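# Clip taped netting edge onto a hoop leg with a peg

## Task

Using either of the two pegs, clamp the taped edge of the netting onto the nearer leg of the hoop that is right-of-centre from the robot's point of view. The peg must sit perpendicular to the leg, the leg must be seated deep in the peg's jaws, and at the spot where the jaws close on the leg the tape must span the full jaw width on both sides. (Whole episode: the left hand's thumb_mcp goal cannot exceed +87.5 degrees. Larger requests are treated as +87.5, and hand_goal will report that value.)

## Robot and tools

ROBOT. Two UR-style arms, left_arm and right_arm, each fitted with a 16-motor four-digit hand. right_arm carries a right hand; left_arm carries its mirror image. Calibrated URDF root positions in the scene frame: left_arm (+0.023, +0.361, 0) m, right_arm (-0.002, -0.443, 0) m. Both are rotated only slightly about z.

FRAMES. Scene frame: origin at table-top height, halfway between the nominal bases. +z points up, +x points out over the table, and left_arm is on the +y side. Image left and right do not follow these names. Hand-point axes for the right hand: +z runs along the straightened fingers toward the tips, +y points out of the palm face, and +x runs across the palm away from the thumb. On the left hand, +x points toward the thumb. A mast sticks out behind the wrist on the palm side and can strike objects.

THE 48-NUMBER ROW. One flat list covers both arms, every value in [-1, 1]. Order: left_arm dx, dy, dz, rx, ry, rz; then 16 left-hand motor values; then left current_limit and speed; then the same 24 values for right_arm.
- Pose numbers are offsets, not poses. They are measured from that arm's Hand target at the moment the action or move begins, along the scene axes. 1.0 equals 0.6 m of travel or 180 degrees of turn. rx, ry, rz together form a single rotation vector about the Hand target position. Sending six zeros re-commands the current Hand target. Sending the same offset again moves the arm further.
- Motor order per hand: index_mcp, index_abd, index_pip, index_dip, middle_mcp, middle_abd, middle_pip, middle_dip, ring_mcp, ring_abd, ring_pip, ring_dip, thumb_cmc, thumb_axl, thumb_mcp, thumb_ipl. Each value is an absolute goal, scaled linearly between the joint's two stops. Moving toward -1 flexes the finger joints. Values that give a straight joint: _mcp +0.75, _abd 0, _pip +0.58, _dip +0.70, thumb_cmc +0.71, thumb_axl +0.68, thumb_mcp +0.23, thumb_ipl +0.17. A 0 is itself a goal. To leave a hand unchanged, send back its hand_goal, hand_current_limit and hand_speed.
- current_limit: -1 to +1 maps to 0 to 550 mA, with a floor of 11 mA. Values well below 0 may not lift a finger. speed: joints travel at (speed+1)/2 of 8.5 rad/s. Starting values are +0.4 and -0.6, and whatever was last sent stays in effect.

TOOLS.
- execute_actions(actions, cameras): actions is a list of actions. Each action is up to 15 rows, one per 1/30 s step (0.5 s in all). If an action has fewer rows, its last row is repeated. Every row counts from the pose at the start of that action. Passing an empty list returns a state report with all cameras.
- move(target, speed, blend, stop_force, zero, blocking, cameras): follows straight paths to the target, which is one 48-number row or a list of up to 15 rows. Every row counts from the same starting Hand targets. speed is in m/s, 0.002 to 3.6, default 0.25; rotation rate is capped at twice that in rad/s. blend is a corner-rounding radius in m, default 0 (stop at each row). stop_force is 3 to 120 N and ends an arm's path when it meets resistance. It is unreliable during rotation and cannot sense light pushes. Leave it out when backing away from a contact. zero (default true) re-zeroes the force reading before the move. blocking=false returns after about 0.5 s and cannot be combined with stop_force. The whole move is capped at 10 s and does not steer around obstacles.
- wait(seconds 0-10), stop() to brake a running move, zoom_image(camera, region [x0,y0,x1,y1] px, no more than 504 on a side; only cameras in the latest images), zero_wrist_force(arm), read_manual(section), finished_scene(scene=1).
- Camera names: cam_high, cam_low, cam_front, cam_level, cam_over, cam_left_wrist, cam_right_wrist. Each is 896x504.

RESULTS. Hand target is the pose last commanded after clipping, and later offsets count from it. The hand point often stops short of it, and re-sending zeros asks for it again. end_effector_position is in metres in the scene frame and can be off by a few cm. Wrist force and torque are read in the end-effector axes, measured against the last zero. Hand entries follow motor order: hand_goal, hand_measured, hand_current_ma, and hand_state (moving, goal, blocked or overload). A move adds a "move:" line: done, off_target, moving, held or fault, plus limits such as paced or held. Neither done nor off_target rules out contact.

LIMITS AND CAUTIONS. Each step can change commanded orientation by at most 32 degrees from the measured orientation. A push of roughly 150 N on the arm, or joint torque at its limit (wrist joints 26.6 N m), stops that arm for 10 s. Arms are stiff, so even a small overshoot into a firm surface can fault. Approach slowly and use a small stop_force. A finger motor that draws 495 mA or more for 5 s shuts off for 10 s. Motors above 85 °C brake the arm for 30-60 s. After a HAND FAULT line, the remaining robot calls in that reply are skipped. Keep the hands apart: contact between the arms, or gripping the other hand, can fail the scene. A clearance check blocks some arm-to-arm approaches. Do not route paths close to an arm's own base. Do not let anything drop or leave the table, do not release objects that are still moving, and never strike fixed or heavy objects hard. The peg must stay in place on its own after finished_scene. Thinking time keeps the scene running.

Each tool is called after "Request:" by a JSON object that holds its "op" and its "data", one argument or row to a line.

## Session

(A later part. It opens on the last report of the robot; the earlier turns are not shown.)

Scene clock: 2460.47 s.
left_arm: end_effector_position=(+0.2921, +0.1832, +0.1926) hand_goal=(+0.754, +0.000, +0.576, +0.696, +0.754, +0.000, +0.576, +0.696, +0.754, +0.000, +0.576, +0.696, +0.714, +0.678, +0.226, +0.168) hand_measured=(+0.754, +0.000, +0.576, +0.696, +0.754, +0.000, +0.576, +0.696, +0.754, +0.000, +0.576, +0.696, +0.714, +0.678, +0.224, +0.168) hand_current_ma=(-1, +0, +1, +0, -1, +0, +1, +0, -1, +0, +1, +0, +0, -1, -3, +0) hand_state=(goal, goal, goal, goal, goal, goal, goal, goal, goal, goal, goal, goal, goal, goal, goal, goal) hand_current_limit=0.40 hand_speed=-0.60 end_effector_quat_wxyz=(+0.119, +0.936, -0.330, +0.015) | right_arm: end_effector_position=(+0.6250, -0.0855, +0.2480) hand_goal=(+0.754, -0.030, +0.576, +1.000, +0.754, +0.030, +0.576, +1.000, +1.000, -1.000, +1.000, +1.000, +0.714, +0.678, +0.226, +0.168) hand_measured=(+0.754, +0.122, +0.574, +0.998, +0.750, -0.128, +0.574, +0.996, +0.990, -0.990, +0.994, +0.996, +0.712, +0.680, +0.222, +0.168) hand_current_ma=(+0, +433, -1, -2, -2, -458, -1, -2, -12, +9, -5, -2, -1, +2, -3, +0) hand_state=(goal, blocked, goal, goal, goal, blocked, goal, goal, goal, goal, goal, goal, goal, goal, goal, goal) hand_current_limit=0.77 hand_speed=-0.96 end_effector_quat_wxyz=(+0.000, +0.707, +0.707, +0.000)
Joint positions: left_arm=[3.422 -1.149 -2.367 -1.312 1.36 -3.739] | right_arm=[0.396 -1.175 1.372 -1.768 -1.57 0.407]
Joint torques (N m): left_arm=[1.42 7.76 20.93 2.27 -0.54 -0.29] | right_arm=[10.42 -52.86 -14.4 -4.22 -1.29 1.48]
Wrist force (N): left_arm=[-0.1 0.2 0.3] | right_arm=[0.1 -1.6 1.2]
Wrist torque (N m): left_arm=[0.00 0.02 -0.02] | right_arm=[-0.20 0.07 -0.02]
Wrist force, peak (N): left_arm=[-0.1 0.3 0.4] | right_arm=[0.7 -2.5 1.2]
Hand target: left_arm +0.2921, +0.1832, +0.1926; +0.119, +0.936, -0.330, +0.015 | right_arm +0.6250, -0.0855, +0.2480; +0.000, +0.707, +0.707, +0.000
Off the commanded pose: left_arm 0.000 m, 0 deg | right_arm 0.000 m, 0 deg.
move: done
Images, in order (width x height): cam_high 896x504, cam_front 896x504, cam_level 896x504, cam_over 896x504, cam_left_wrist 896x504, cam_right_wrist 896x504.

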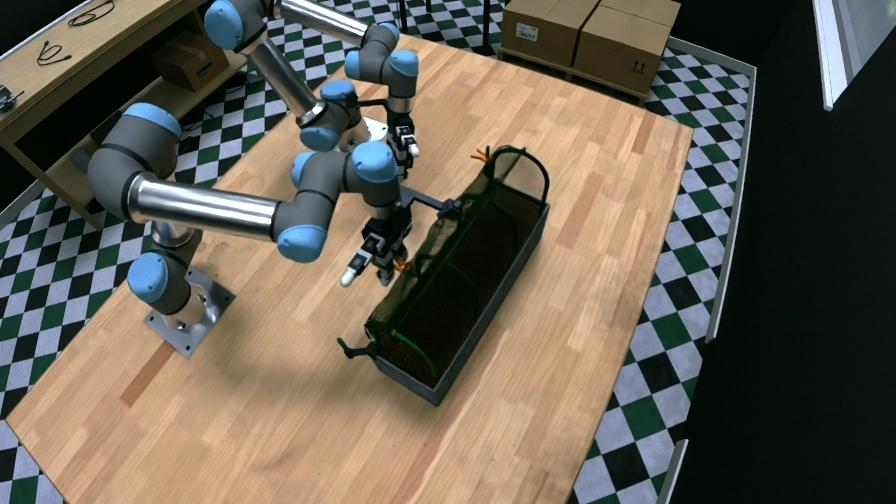

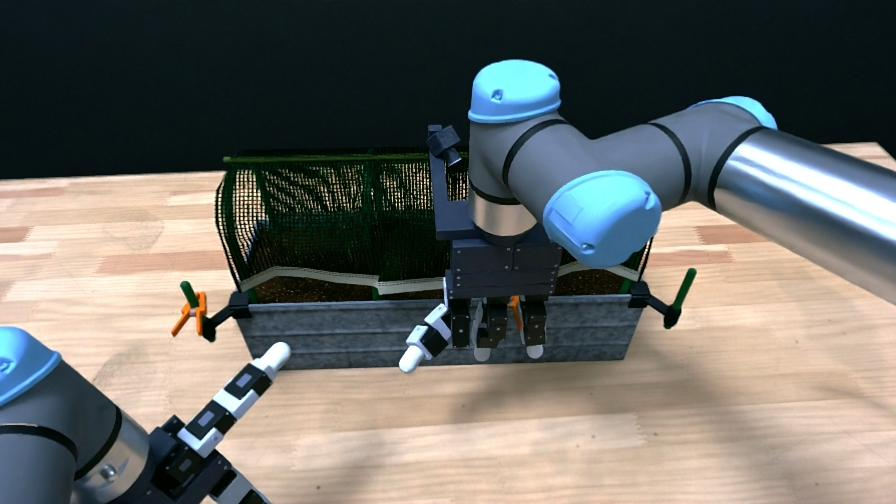

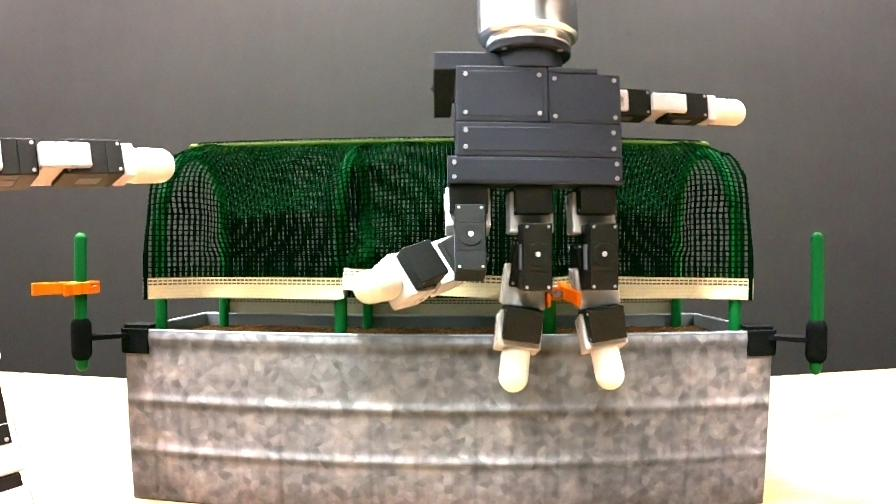

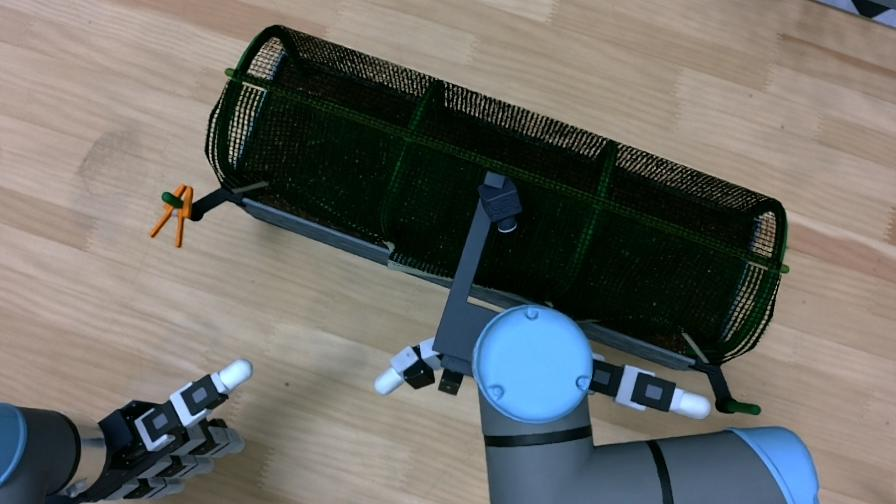

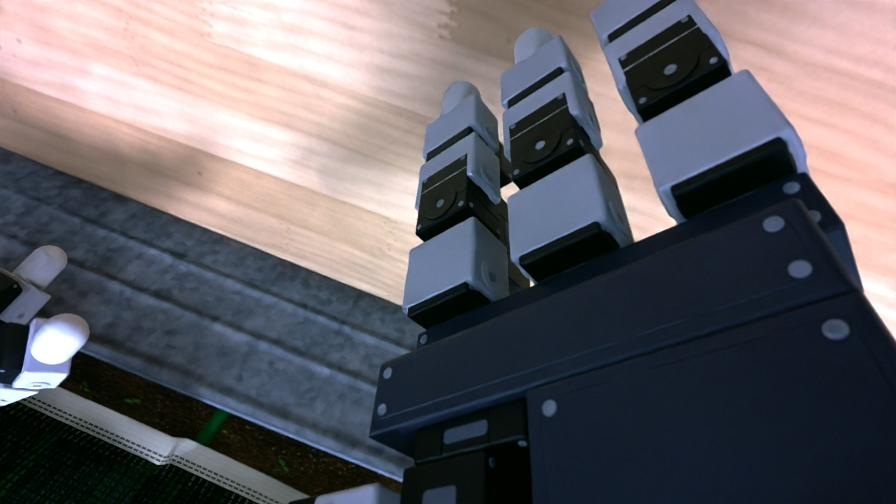

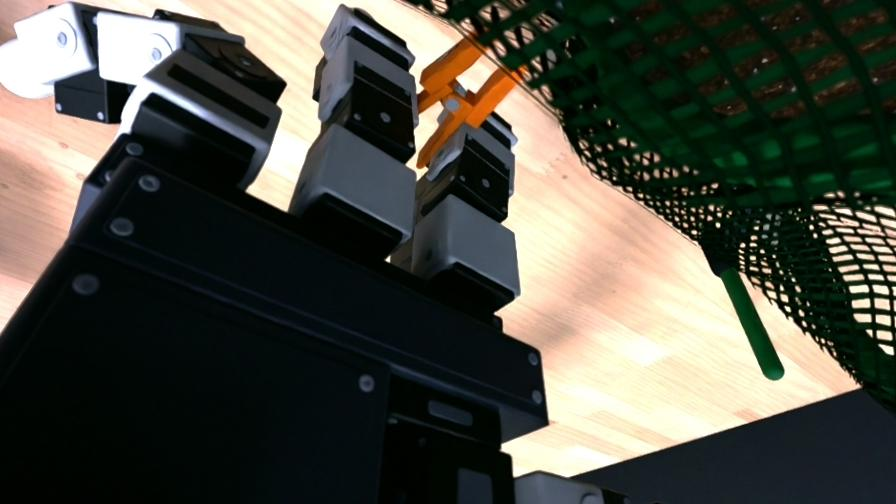

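Request:
{"op": "move", "data": {
  "target": [0,0,0,0,0,0,0.754,0,0.576,0.696,0.754,0,0.576,0.696,0.754,0,0.576,0.696,0.714,0.678,0.226,0.168,0.4,-0.6, -0.00833,-0.00417,0,0,0,0,0.754,-0.03,0.576,1,0.754,0.03,0.576,1,1,-1,1,1,0.714,0.678,0.226,0.168,0.77,-0.96],
  "speed": 0.03,
  "cameras": ["cam_front", "cam_level", "cam_over", "cam_right_wrist", "cam_high"]
}}

Request:
{"op": "zoom_image", "data": {
  "camera": "cam_right_wrist",
  "region": [400, 0, 700, 150]
}}

Request:
{"op": "zoom_image", "data": {
  "camera": "cam_level",
  "region": [520, 260, 620, 350]
}}

Request:
{"op": "zoom_image", "data": {
  "camera": "cam_front",
  "region": [440, 230, 580, 360]
}}

Request:
{"op": "zoom_image", "data": {
  "camera": "cam_high",
  "region": [370, 220, 450, 300]
}}

Scene clock: 2575.47 s.
left_arm: end_effector_position=(+0.2921, +0.1832, +0.1926) hand_goal=(+0.754, +0.000, +0.576, +0.696, +0.754, +0.000, +0.576, +0.696, +0.754, +0.000, +0.576, +0.696, +0.714, +0.678, +0.226, +0.168) hand_measured=(+0.754, +0.000, +0.576, +0.696, +0.754, +0.000, +0.576, +0.696, +0.754, +0.000, +0.576, +0.696, +0.714, +0.678, +0.224, +0.168) hand_current_ma=(-1, +0, +1, +0, -1, +0, +1, +0, -1, +0, +1, +0, +0, -1, -3, +0) hand_state=(goal, goal, goal, goal, goal, goal, goal, goal, goal, goal, goal, goal, goal, goal, goal, goal) hand_current_limit=0.40 hand_speed=-0.60 end_effector_quat_wxyz=(+0.119, +0.936, -0.330, +0.015) | right_arm: end_effector_position=(+0.6199, -0.0880, +0.2480) hand_goal=(+0.754, -0.030, +0.576, +1.000, +0.754, +0.030, +0.576, +1.000, +1.000, -1.000, +1.000, +1.000, +0.714, +0.678, +0.226, +0.168) hand_measured=(+0.754, +0.122, +0.574, +0.998, +0.750, -0.128, +0.574, +0.996, +0.990, -0.990, +0.994, +0.996, +0.712, +0.680, +0.222, +0.168) hand_current_ma=(+0, +433, -1, -2, -2, -458, -1, -2, -12, +9, -5, -2, -1, +2, -3, +0) hand_state=(goal, blocked, goal, goal, goal, blocked, goal, goal, goal, goal, goal, goal, goal, goal, goal, goal) hand_current_limit=0.77 hand_speed=-0.96 end_effector_quat_wxyz=(+0.000, +0.707, +0.707, +0.000)
Joint positions: left_arm=[3.422 -1.149 -2.367 -1.312 1.36 -3.739] | right_arm=[0.395 -1.188 1.391 -1.774 -1.57 0.407]
Joint torques (N m): left_arm=[1.24 7.08 21.43 2.33 -0.62 -0.24] | right_arm=[-10.89 -33.23 -33.52 -3 -1.64 -1.77]
Wrist force (N): left_arm=[0.1 0.3 0.0] | right_arm=[0.1 -1.9 1.0]
Wrist torque (N m): left_arm=[0.04 -0.01 0.00] | right_arm=[-0.22 0.06 -0.03]
Wrist force, peak (N): left_arm=[-0.1 0.5 0.1] | right_arm=[-0.1 -2.0 1.3]
Hand target: left_arm +0.2921, +0.1832, +0.1926; +0.119, +0.936, -0.330, +0.015 | right_arm +0.6200, -0.0880, +0.2480; +0.000, +0.707, +0.707, +0.000
Off the commanded pose: left_arm 0.000 m, 0 deg | right_arm 0.000 m, 0 deg.
move: done
Images, in order (width x height): cam_high 896x504, cam_front 896x504, cam_level 896x504, cam_over 896x504, cam_right_wrist 896x504.

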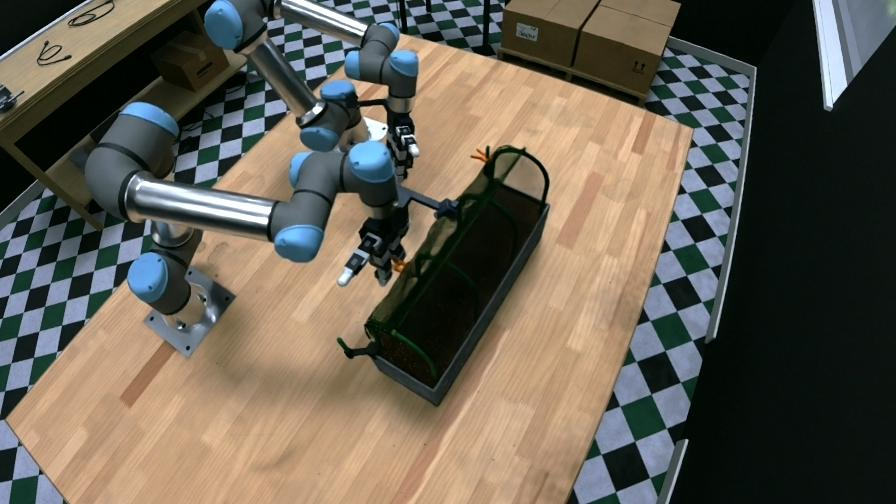

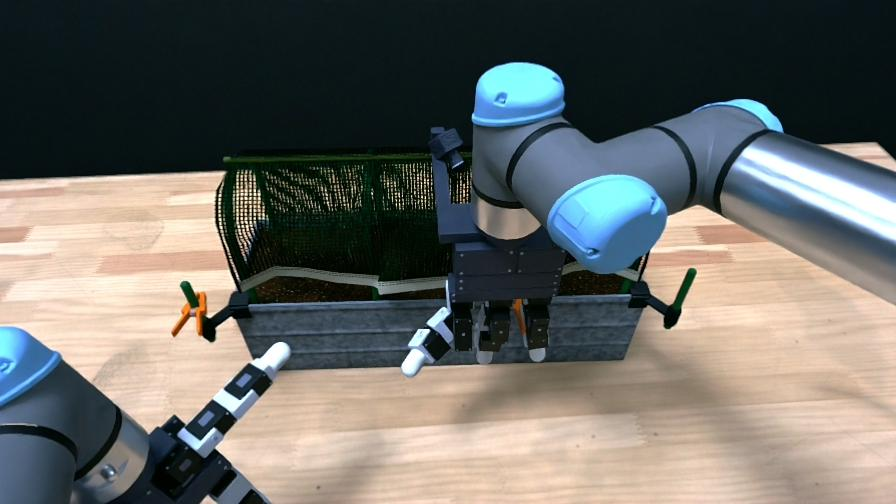

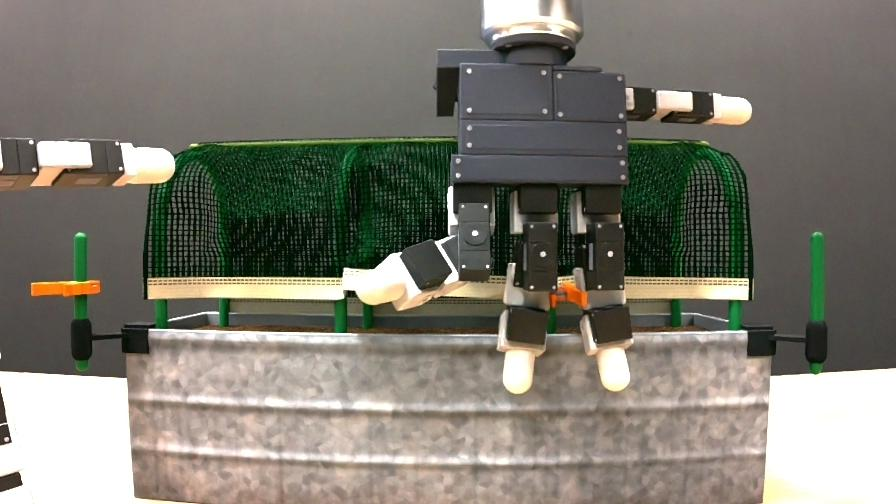

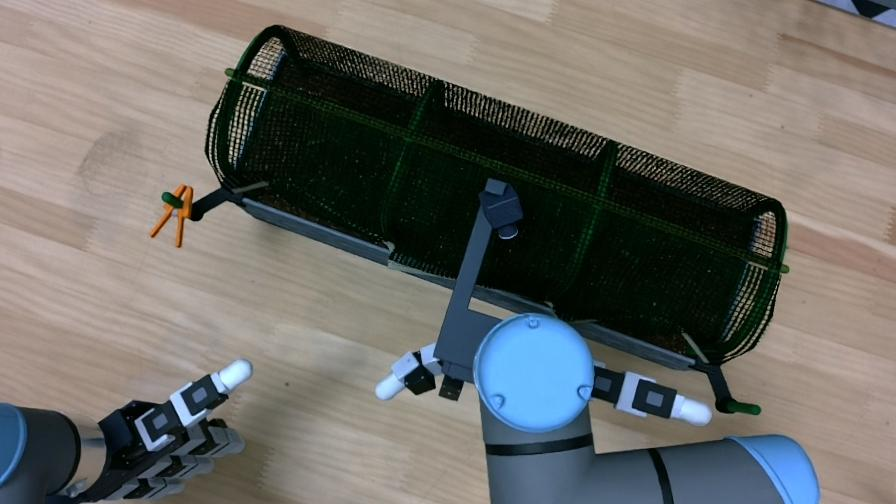

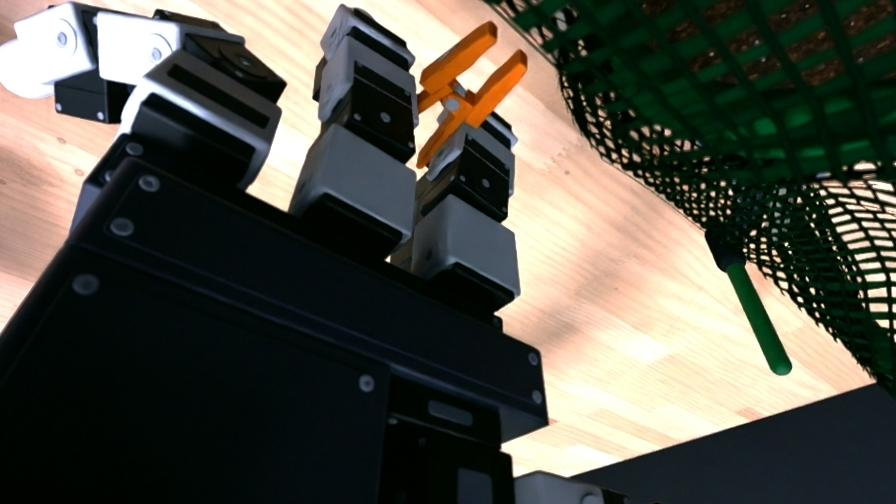

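Scaled by 1.680.

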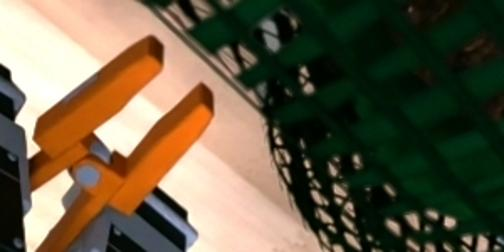

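Scaled by 5.040.

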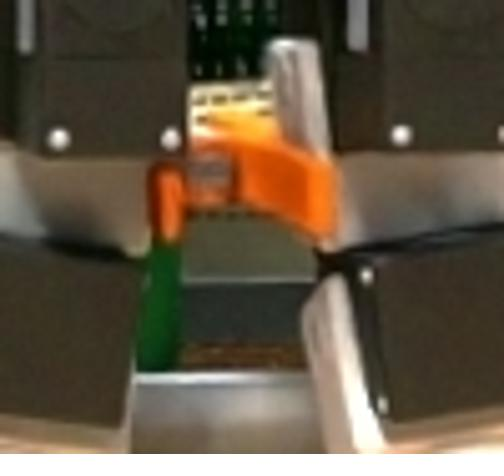

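Scaled by 3.600.

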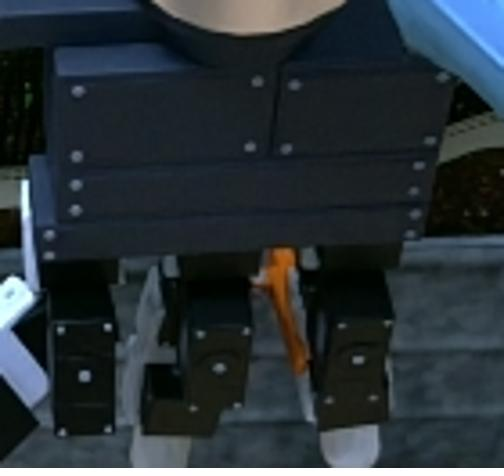

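Scaled by 6.300.

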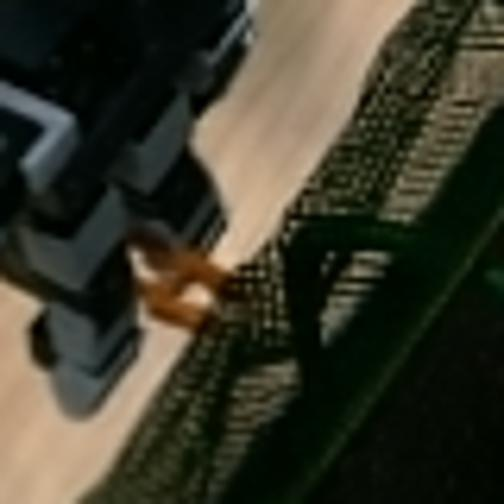

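Request:
{"op": "zoom_image", "data": {
  "camera": "cam_high",
  "region": [385, 250, 435, 290]
}}

Request:
{"op": "zoom_image", "data": {
  "camera": "cam_high",
  "region": [400, 150, 500, 250]
}}

Request:
{"op": "zoom_image", "data": {
  "camera": "cam_over",
  "region": [460, 260, 640, 360]
}}

Scaled by 10.080.

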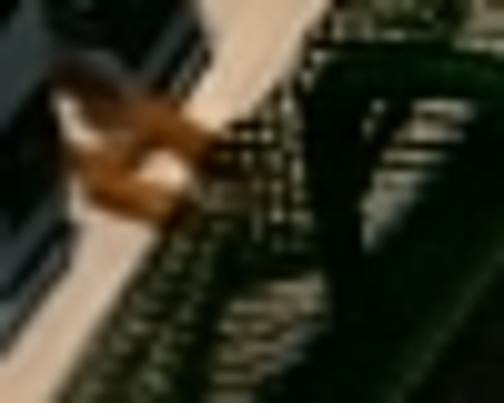

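Scaled by 5.040.

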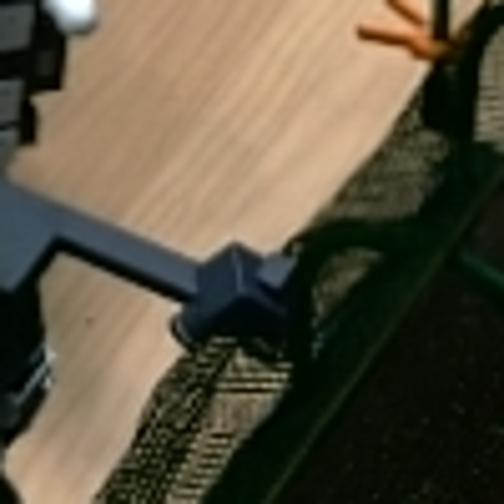

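Scaled by 2.800.

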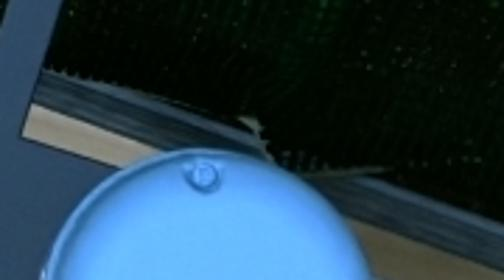

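Request:
{"op": "move", "data": {
  "target": [0,0,0,0,0,0,0.754,0,0.576,0.696,0.754,0,0.576,0.696,0.754,0,0.576,0.696,0.714,0.678,0.226,0.168,0.4,-0.6, 0.0333,0,0,0,0,0,0.754,-0.03,0.576,1,0.754,0.03,0.576,1,1,-1,1,1,0.714,0.678,0.226,0.168,0.77,-0.96],
  "speed": 0.02,
  "stop_force": 6,
  "cameras": ["cam_front", "cam_level", "cam_over", "cam_right_wrist", "cam_high"]
}}

Request:
{"op": "zoom_image", "data": {
  "camera": "cam_right_wrist",
  "region": [400, 0, 700, 150]
}}

Request:
{"op": "zoom_image", "data": {
  "camera": "cam_level",
  "region": [520, 260, 620, 350]
}}

Request:
{"op": "zoom_image", "data": {
  "camera": "cam_over",
  "region": [460, 230, 640, 360]
}}

Request:
{"op": "zoom_image", "data": {
  "camera": "cam_high",
  "region": [370, 220, 450, 300]
}}

Scene clock: 2661.30 s.
left_arm: end_effector_position=(+0.2921, +0.1832, +0.1926) hand_goal=(+0.754, +0.000, +0.576, +0.696, +0.754, +0.000, +0.576, +0.696, +0.754, +0.000, +0.576, +0.696, +0.714, +0.678, +0.226, +0.168) hand_measured=(+0.754, +0.000, +0.576, +0.696, +0.754, +0.000, +0.576, +0.696, +0.754, +0.000, +0.576, +0.696, +0.714, +0.678, +0.224, +0.168) hand_current_ma=(-1, +0, +1, +0, -1, +0, +1, +0, -1, +0, +1, +0, +0, -1, -3, +0) hand_state=(goal, goal, goal, goal, goal, goal, goal, goal, goal, goal, goal, goal, goal, goal, goal, goal) hand_current_limit=0.40 hand_speed=-0.60 end_effector_quat_wxyz=(+0.119, +0.936, -0.330, +0.015) | right_arm: end_effector_position=(+0.6399, -0.0880, +0.2480) hand_goal=(+0.754, -0.030, +0.576, +1.000, +0.754, +0.030, +0.576, +1.000, +1.000, -1.000, +1.000, +1.000, +0.714, +0.678, +0.226, +0.168) hand_measured=(+0.754, +0.122, +0.574, +0.998, +0.750, -0.128, +0.574, +0.996, +0.990, -0.990, +0.994, +0.996, +0.712, +0.680, +0.222, +0.168) hand_current_ma=(+0, +433, -1, -2, -2, -458, -1, -2, -12, +9, -5, -2, -1, +2, -3, +0) hand_state=(goal, blocked, goal, goal, goal, blocked, goal, goal, goal, goal, goal, goal, goal, goal, goal, goal) hand_current_limit=0.77 hand_speed=-0.96 end_effector_quat_wxyz=(+0.000, +0.707, +0.707, +0.000)
Joint positions: left_arm=[3.422 -1.149 -2.367 -1.312 1.36 -3.739] | right_arm=[0.383 -1.148 1.334 -1.757 -1.57 0.395]
Joint torques (N m): left_arm=[1 8.42 20.73 2.32 -0.56 -0.26] | right_arm=[9.88 -54.76 -15.64 -4.36 -0.59 1.46]
Wrist force (N): left_arm=[-0.1 0.2 0.0] | right_arm=[0.0 -1.5 1.1]
Wrist torque (N m): left_arm=[0.03 0.02 -0.02] | right_arm=[-0.16 0.08 -0.03]
Wrist force, peak (N): left_arm=[-0.2 0.3 0.3] | right_arm=[0.1 -2.1 1.1]
Hand target: left_arm +0.2921, +0.1832, +0.1926; +0.119, +0.936, -0.330, +0.015 | right_arm +0.6399, -0.0880, +0.2480; +0.000, +0.707, +0.707, +0.000
Off the commanded pose: left_arm 0.000 m, 0 deg | right_arm 0.000 m, 0 deg.
move: done
Images, in order (width x height): cam_high 896x504, cam_front 896x504, cam_level 896x504, cam_over 896x504, cam_right_wrist 896x504.

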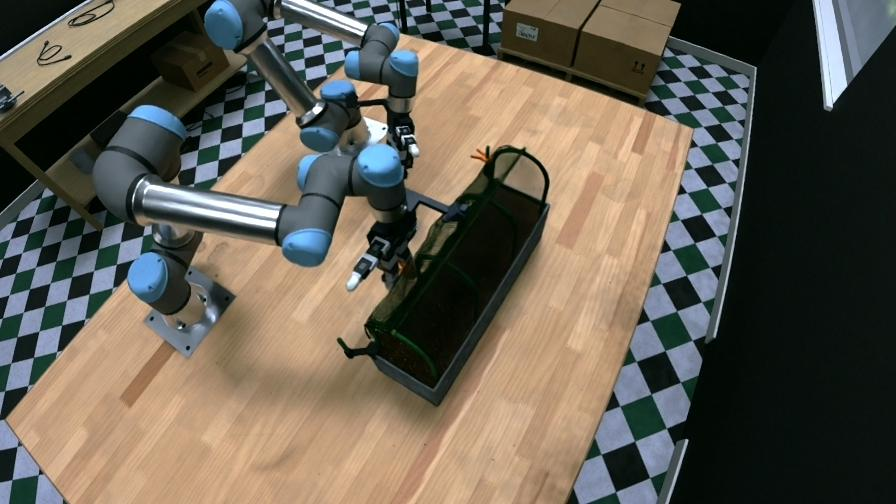

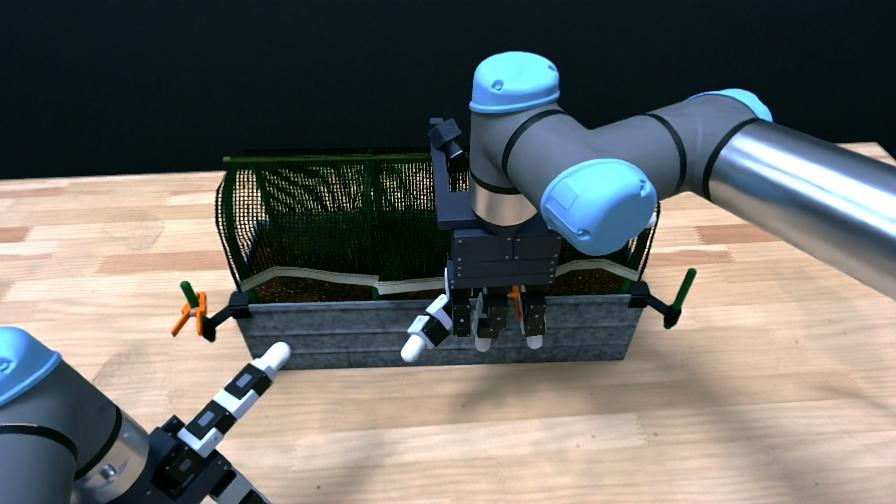

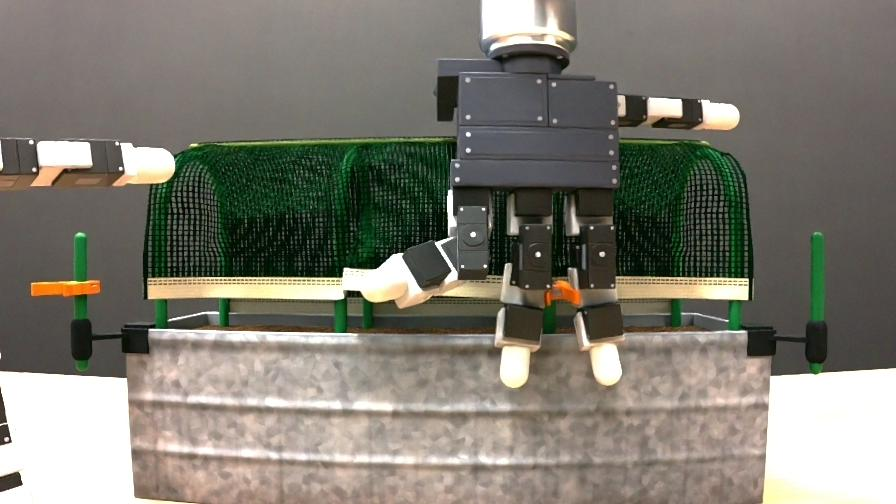

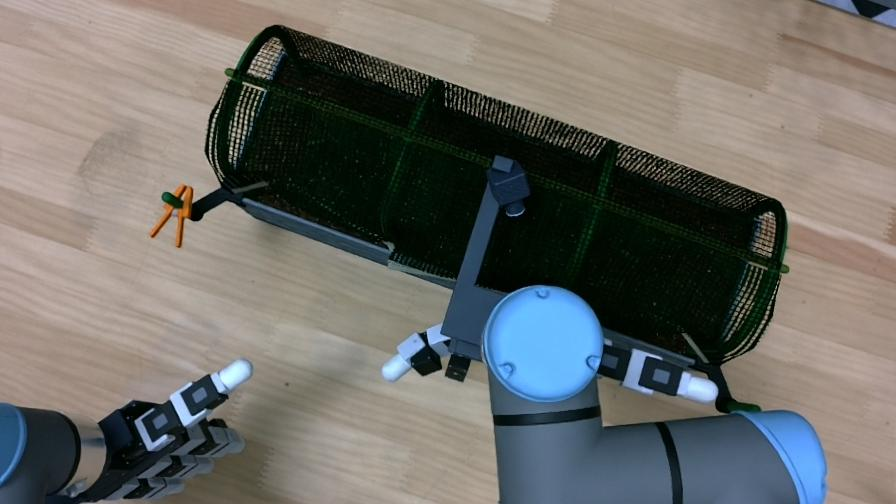

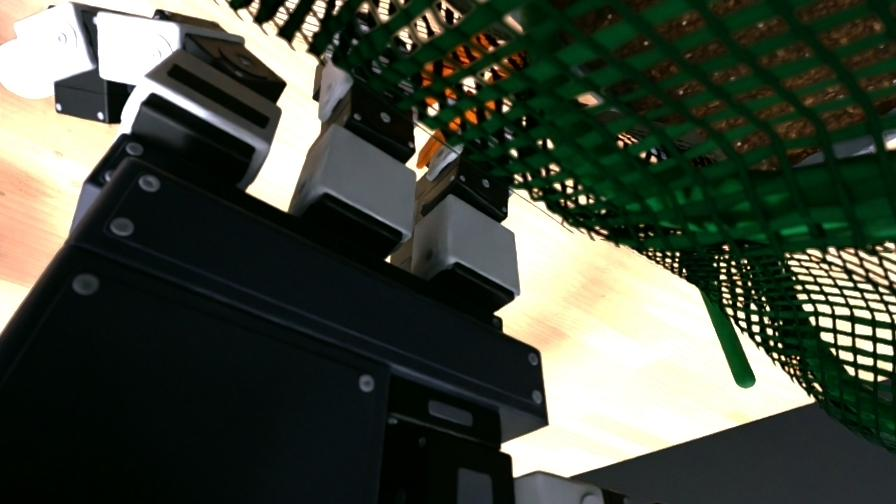

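Scaled by 1.680.

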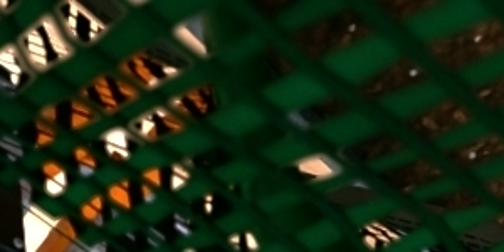

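Scaled by 5.040.

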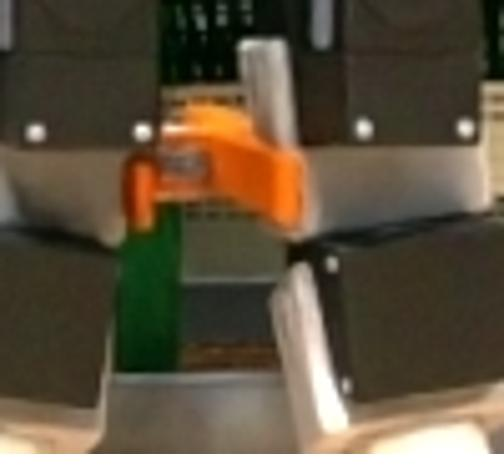

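Scaled by 2.800.

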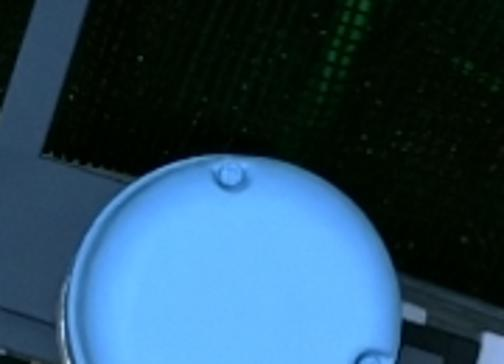

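Scaled by 6.300.

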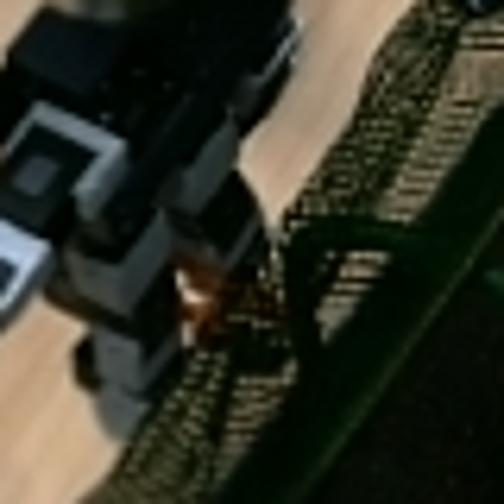

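Request:
{"op": "move", "data": {
  "target": [0,0,0,0,0,0,0.754,0,0.576,0.696,0.754,0,0.576,0.696,0.754,0,0.576,0.696,0.714,0.678,0.226,0.168,0.4,-0.6, 0,-0.0025,0,0,0,0,0.754,-0.03,0.576,1,0.754,0.03,0.576,1,1,-1,1,1,0.714,0.678,0.226,0.168,0.77,-0.96],
  "speed": 0.02,
  "cameras": []
}}

Request:
{"op": "move", "data": {
  "target": [0,0,0,0,0,0,0.754,0,0.576,0.696,0.754,0,0.576,0.696,0.754,0,0.576,0.696,0.714,0.678,0.226,0.168,0.4,-0.6, 0.025,0,0,0,0,0,0.754,-0.03,0.576,1,0.754,0.03,0.576,1,1,-1,1,1,0.714,0.678,0.226,0.168,0.77,-0.96],
  "speed": 0.015,
  "stop_force": 4,
  "cameras": ["cam_front", "cam_level", "cam_over", "cam_right_wrist"]
}}

Request:
{"op": "zoom_image", "data": {
  "camera": "cam_right_wrist",
  "region": [400, 0, 700, 150]
}}

Request:
{"op": "zoom_image", "data": {
  "camera": "cam_level",
  "region": [520, 260, 620, 350]
}}

Scene clock: 2849.33 s.
left_arm: end_effector_position=(+0.2921, +0.1832, +0.1926) hand_goal=(+0.754, +0.000, +0.576, +0.696, +0.754, +0.000, +0.576, +0.696, +0.754, +0.000, +0.576, +0.696, +0.714, +0.678, +0.226, +0.168) hand_measured=(+0.754, +0.000, +0.576, +0.696, +0.754, +0.000, +0.576, +0.696, +0.754, +0.000, +0.576, +0.696, +0.714, +0.678, +0.224, +0.168) hand_current_ma=(-1, +0, +1, +0, -1, +0, +1, +0, -1, +0, +1, +0, +0, -1, -3, +0) hand_state=(goal, goal, goal, goal, goal, goal, goal, goal, goal, goal, goal, goal, goal, goal, goal, goal) hand_current_limit=0.40 hand_speed=-0.60 end_effector_quat_wxyz=(+0.119, +0.936, -0.330, +0.015) | right_arm: end_effector_position=(+0.6399, -0.0895, +0.2480) hand_goal=(+0.754, -0.030, +0.576, +1.000, +0.754, +0.030, +0.576, +1.000, +1.000, -1.000, +1.000, +1.000, +0.714, +0.678, +0.226, +0.168) hand_measured=(+0.754, +0.122, +0.574, +0.998, +0.750, -0.128, +0.574, +0.996, +0.990, -0.990, +0.994, +0.996, +0.712, +0.680, +0.222, +0.168) hand_current_ma=(+0, +433, -1, -2, -2, -458, -1, -2, -12, +9, -5, -2, -1, +2, -3, +0) hand_state=(goal, blocked, goal, goal, goal, blocked, goal, goal, goal, goal, goal, goal, goal, goal, goal, goal) hand_current_limit=0.77 hand_speed=-0.96 end_effector_quat_wxyz=(+0.000, +0.707, +0.707, +0.000)
Joint positions: left_arm=[3.422 -1.149 -2.367 -1.312 1.36 -3.739] | right_arm=[0.381 -1.151 1.337 -1.758 -1.57 0.393]
Joint torques (N m): left_arm=[1.11 8.29 21.16 2.33 -0.54 -0.25] | right_arm=[-8.38 -52.5 -19.89 -4.16 -0.24 -1.18]
Wrist force (N): left_arm=[-0.1 0.2 0.2] | right_arm=[0.1 -1.6 0.7]
Wrist torque (N m): left_arm=[0.01 0.02 -0.01] | right_arm=[-0.14 0.08 -0.03]
Wrist force, peak (N): left_arm=[-0.4 0.3 0.3] | right_arm=[-0.2 -1.5 1.5]
Hand target: left_arm +0.2921, +0.1832, +0.1926; +0.119, +0.936, -0.330, +0.015 | right_arm +0.6399, -0.0895, +0.2480; +0.000, +0.707, +0.707, +0.000
Off the commanded pose: left_arm 0.000 m, 0 deg | right_arm 0.000 m, 0 deg.
move: done
No camera images: "cameras" was empty.

Scene clock: 2851.20 s.
left_arm: end_effector_position=(+0.2921, +0.1832, +0.1926) hand_goal=(+0.754, +0.000, +0.576, +0.696, +0.754, +0.000, +0.576, +0.696, +0.754, +0.000, +0.576, +0.696, +0.714, +0.678, +0.226, +0.168) hand_measured=(+0.754, +0.000, +0.576, +0.696, +0.754, +0.000, +0.576, +0.696, +0.754, +0.000, +0.576, +0.696, +0.714, +0.678, +0.224, +0.168) hand_current_ma=(-1, +0, +1, +0, -1, +0, +1, +0, -1, +0, +1, +0, +0, -1, -3, +0) hand_state=(goal, goal, goal, goal, goal, goal, goal, goal, goal, goal, goal, goal, goal, goal, goal, goal) hand_current_limit=0.40 hand_speed=-0.60 end_effector_quat_wxyz=(+0.119, +0.936, -0.330, +0.015) | right_arm: end_effector_position=(+0.6521, -0.0895, +0.2479) hand_goal=(+0.754, -0.030, +0.576, +1.000, +0.754, +0.030, +0.576, +1.000, +1.000, -1.000, +1.000, +1.000, +0.714, +0.678, +0.226, +0.168) hand_measured=(+0.774, +0.118, +0.574, +0.998, +0.770, -0.128, +0.574, +0.996, +0.990, -0.990, +0.994, +0.996, +0.712, +0.680, +0.222, +0.168) hand_current_ma=(+31, +415, -1, -2, +20, -451, -1, -2, -12, +9, -5, -2, -1, +2, -3, +0) hand_state=(blocked, blocked, goal, goal, goal, blocked, goal, goal, goal, goal, goal, goal, goal, goal, goal, goal) hand_current_limit=0.77 hand_speed=-0.96 end_effector_quat_wxyz=(-0.001, +0.707, +0.707, +0.000)
Joint positions: left_arm=[3.422 -1.149 -2.367 -1.312 1.36 -3.739] | right_arm=[0.374 -1.126 1.301 -1.746 -1.57 0.386]
Joint torques (N m): left_arm=[1.81 7.71 20.74 2.22 -0.65 -0.27] | right_arm=[9.85 -54.61 -16.48 -4.76 -0.32 1.4]
Wrist force (N): left_arm=[-0.1 0.4 0.4] | right_arm=[0.0 -3.9 0.9]
Wrist torque (N m): left_arm=[0.02 0.03 -0.02] | right_arm=[-0.13 0.05 -0.02]
Wrist force, peak (N): left_arm=[-0.2 0.5 0.2] | right_arm=[-0.1 -6.0 0.7]
Hand target: left_arm +0.2921, +0.1832, +0.1926; +0.119, +0.936, -0.330, +0.015 | right_arm +0.6521, -0.0895, +0.2479; -0.001, +0.707, +0.707, +0.000 (not the last commanded pose)
Off the commanded pose: left_arm 0.000 m, 0 deg | right_arm 0.003 m, 0 deg.
move: contact (right_arm)
Images, in order (width x height): cam_front 896x504, cam_level 896x504, cam_over 896x504, cam_right_wrist 896x504.

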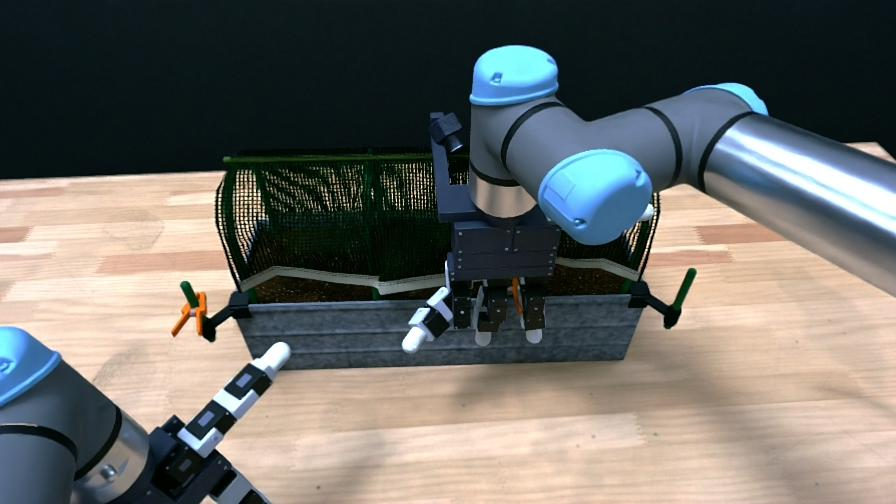

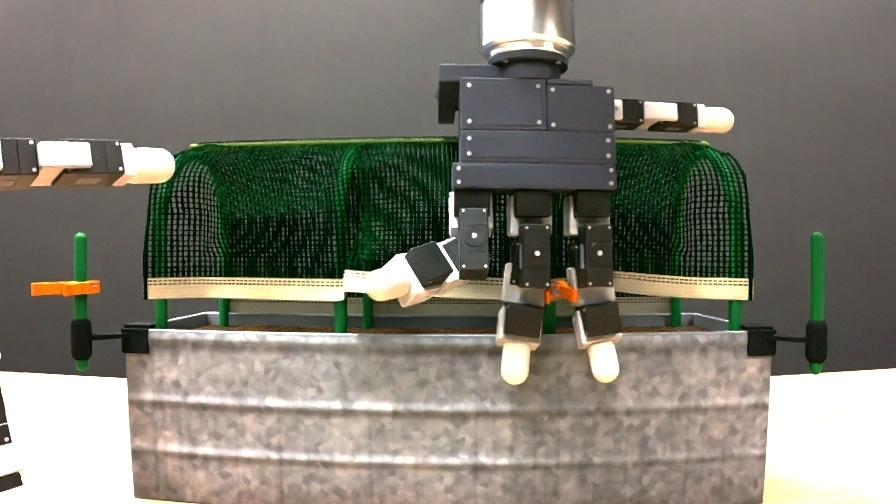

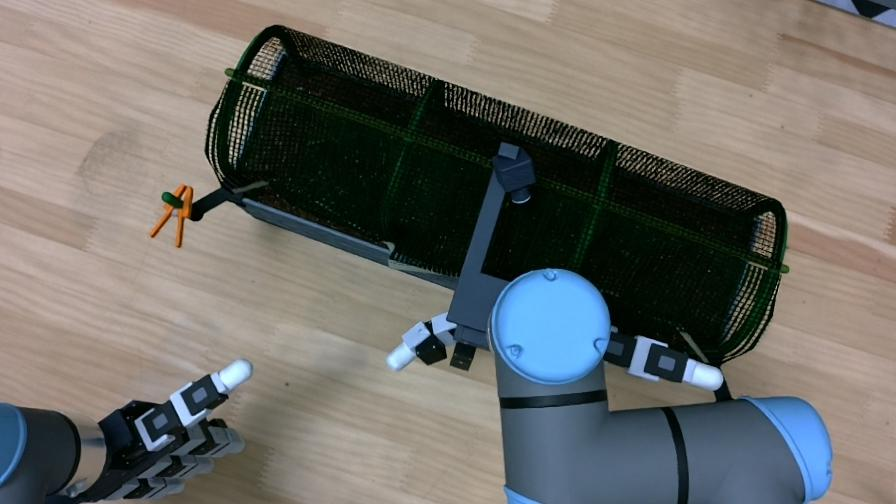

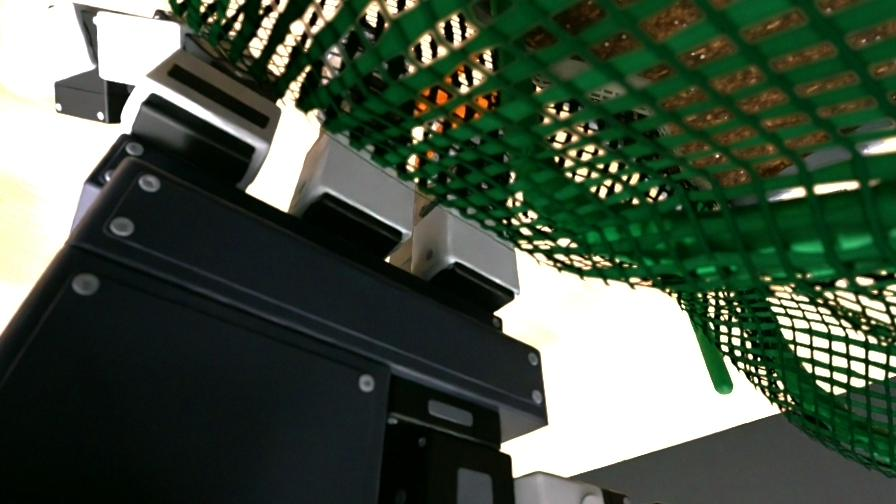

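Scaled by 1.680.

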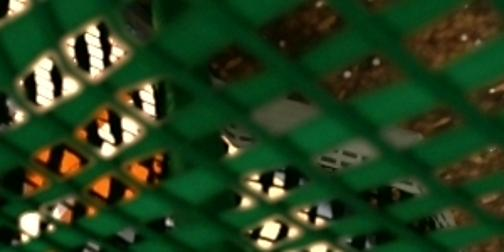

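Scaled by 5.040.

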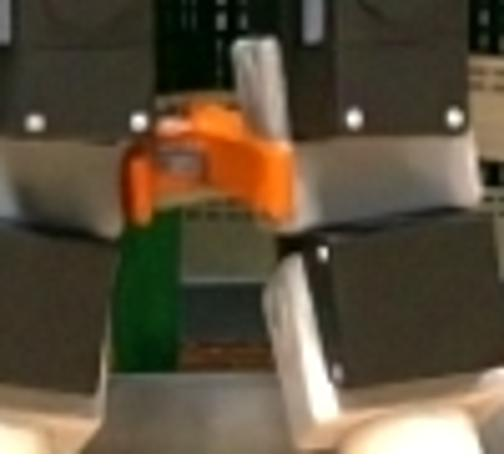

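Request:
{"op": "zoom_image", "data": {
  "camera": "cam_right_wrist",
  "region": [380, 20, 560, 180]
}}

Request:
{"op": "zoom_image", "data": {
  "camera": "cam_right_wrist",
  "region": [480, 0, 800, 240]
}}

Request:
{"op": "zoom_image", "data": {
  "camera": "cam_level",
  "region": [600, 250, 760, 320]
}}

Request:
{"op": "zoom_image", "data": {
  "camera": "cam_level",
  "region": [400, 240, 560, 320]
}}

Scaled by 2.800.

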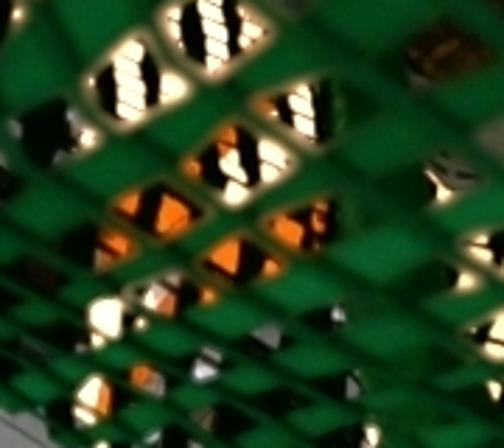

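Scaled by 1.575.

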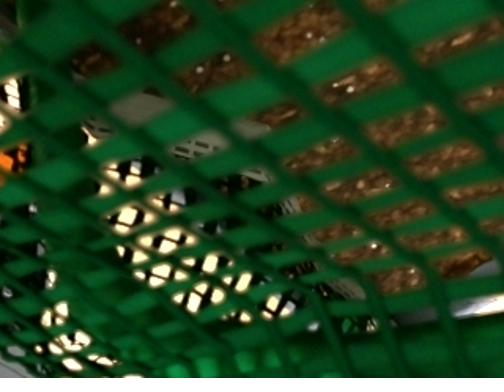

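Scaled by 3.150.

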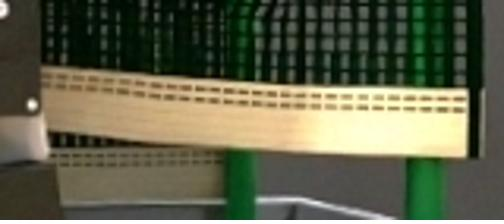

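Scaled by 3.150.

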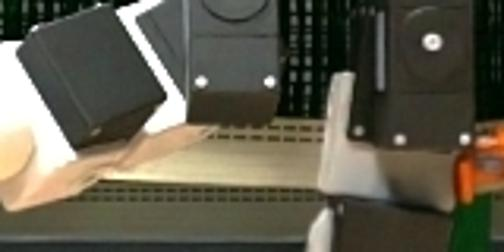

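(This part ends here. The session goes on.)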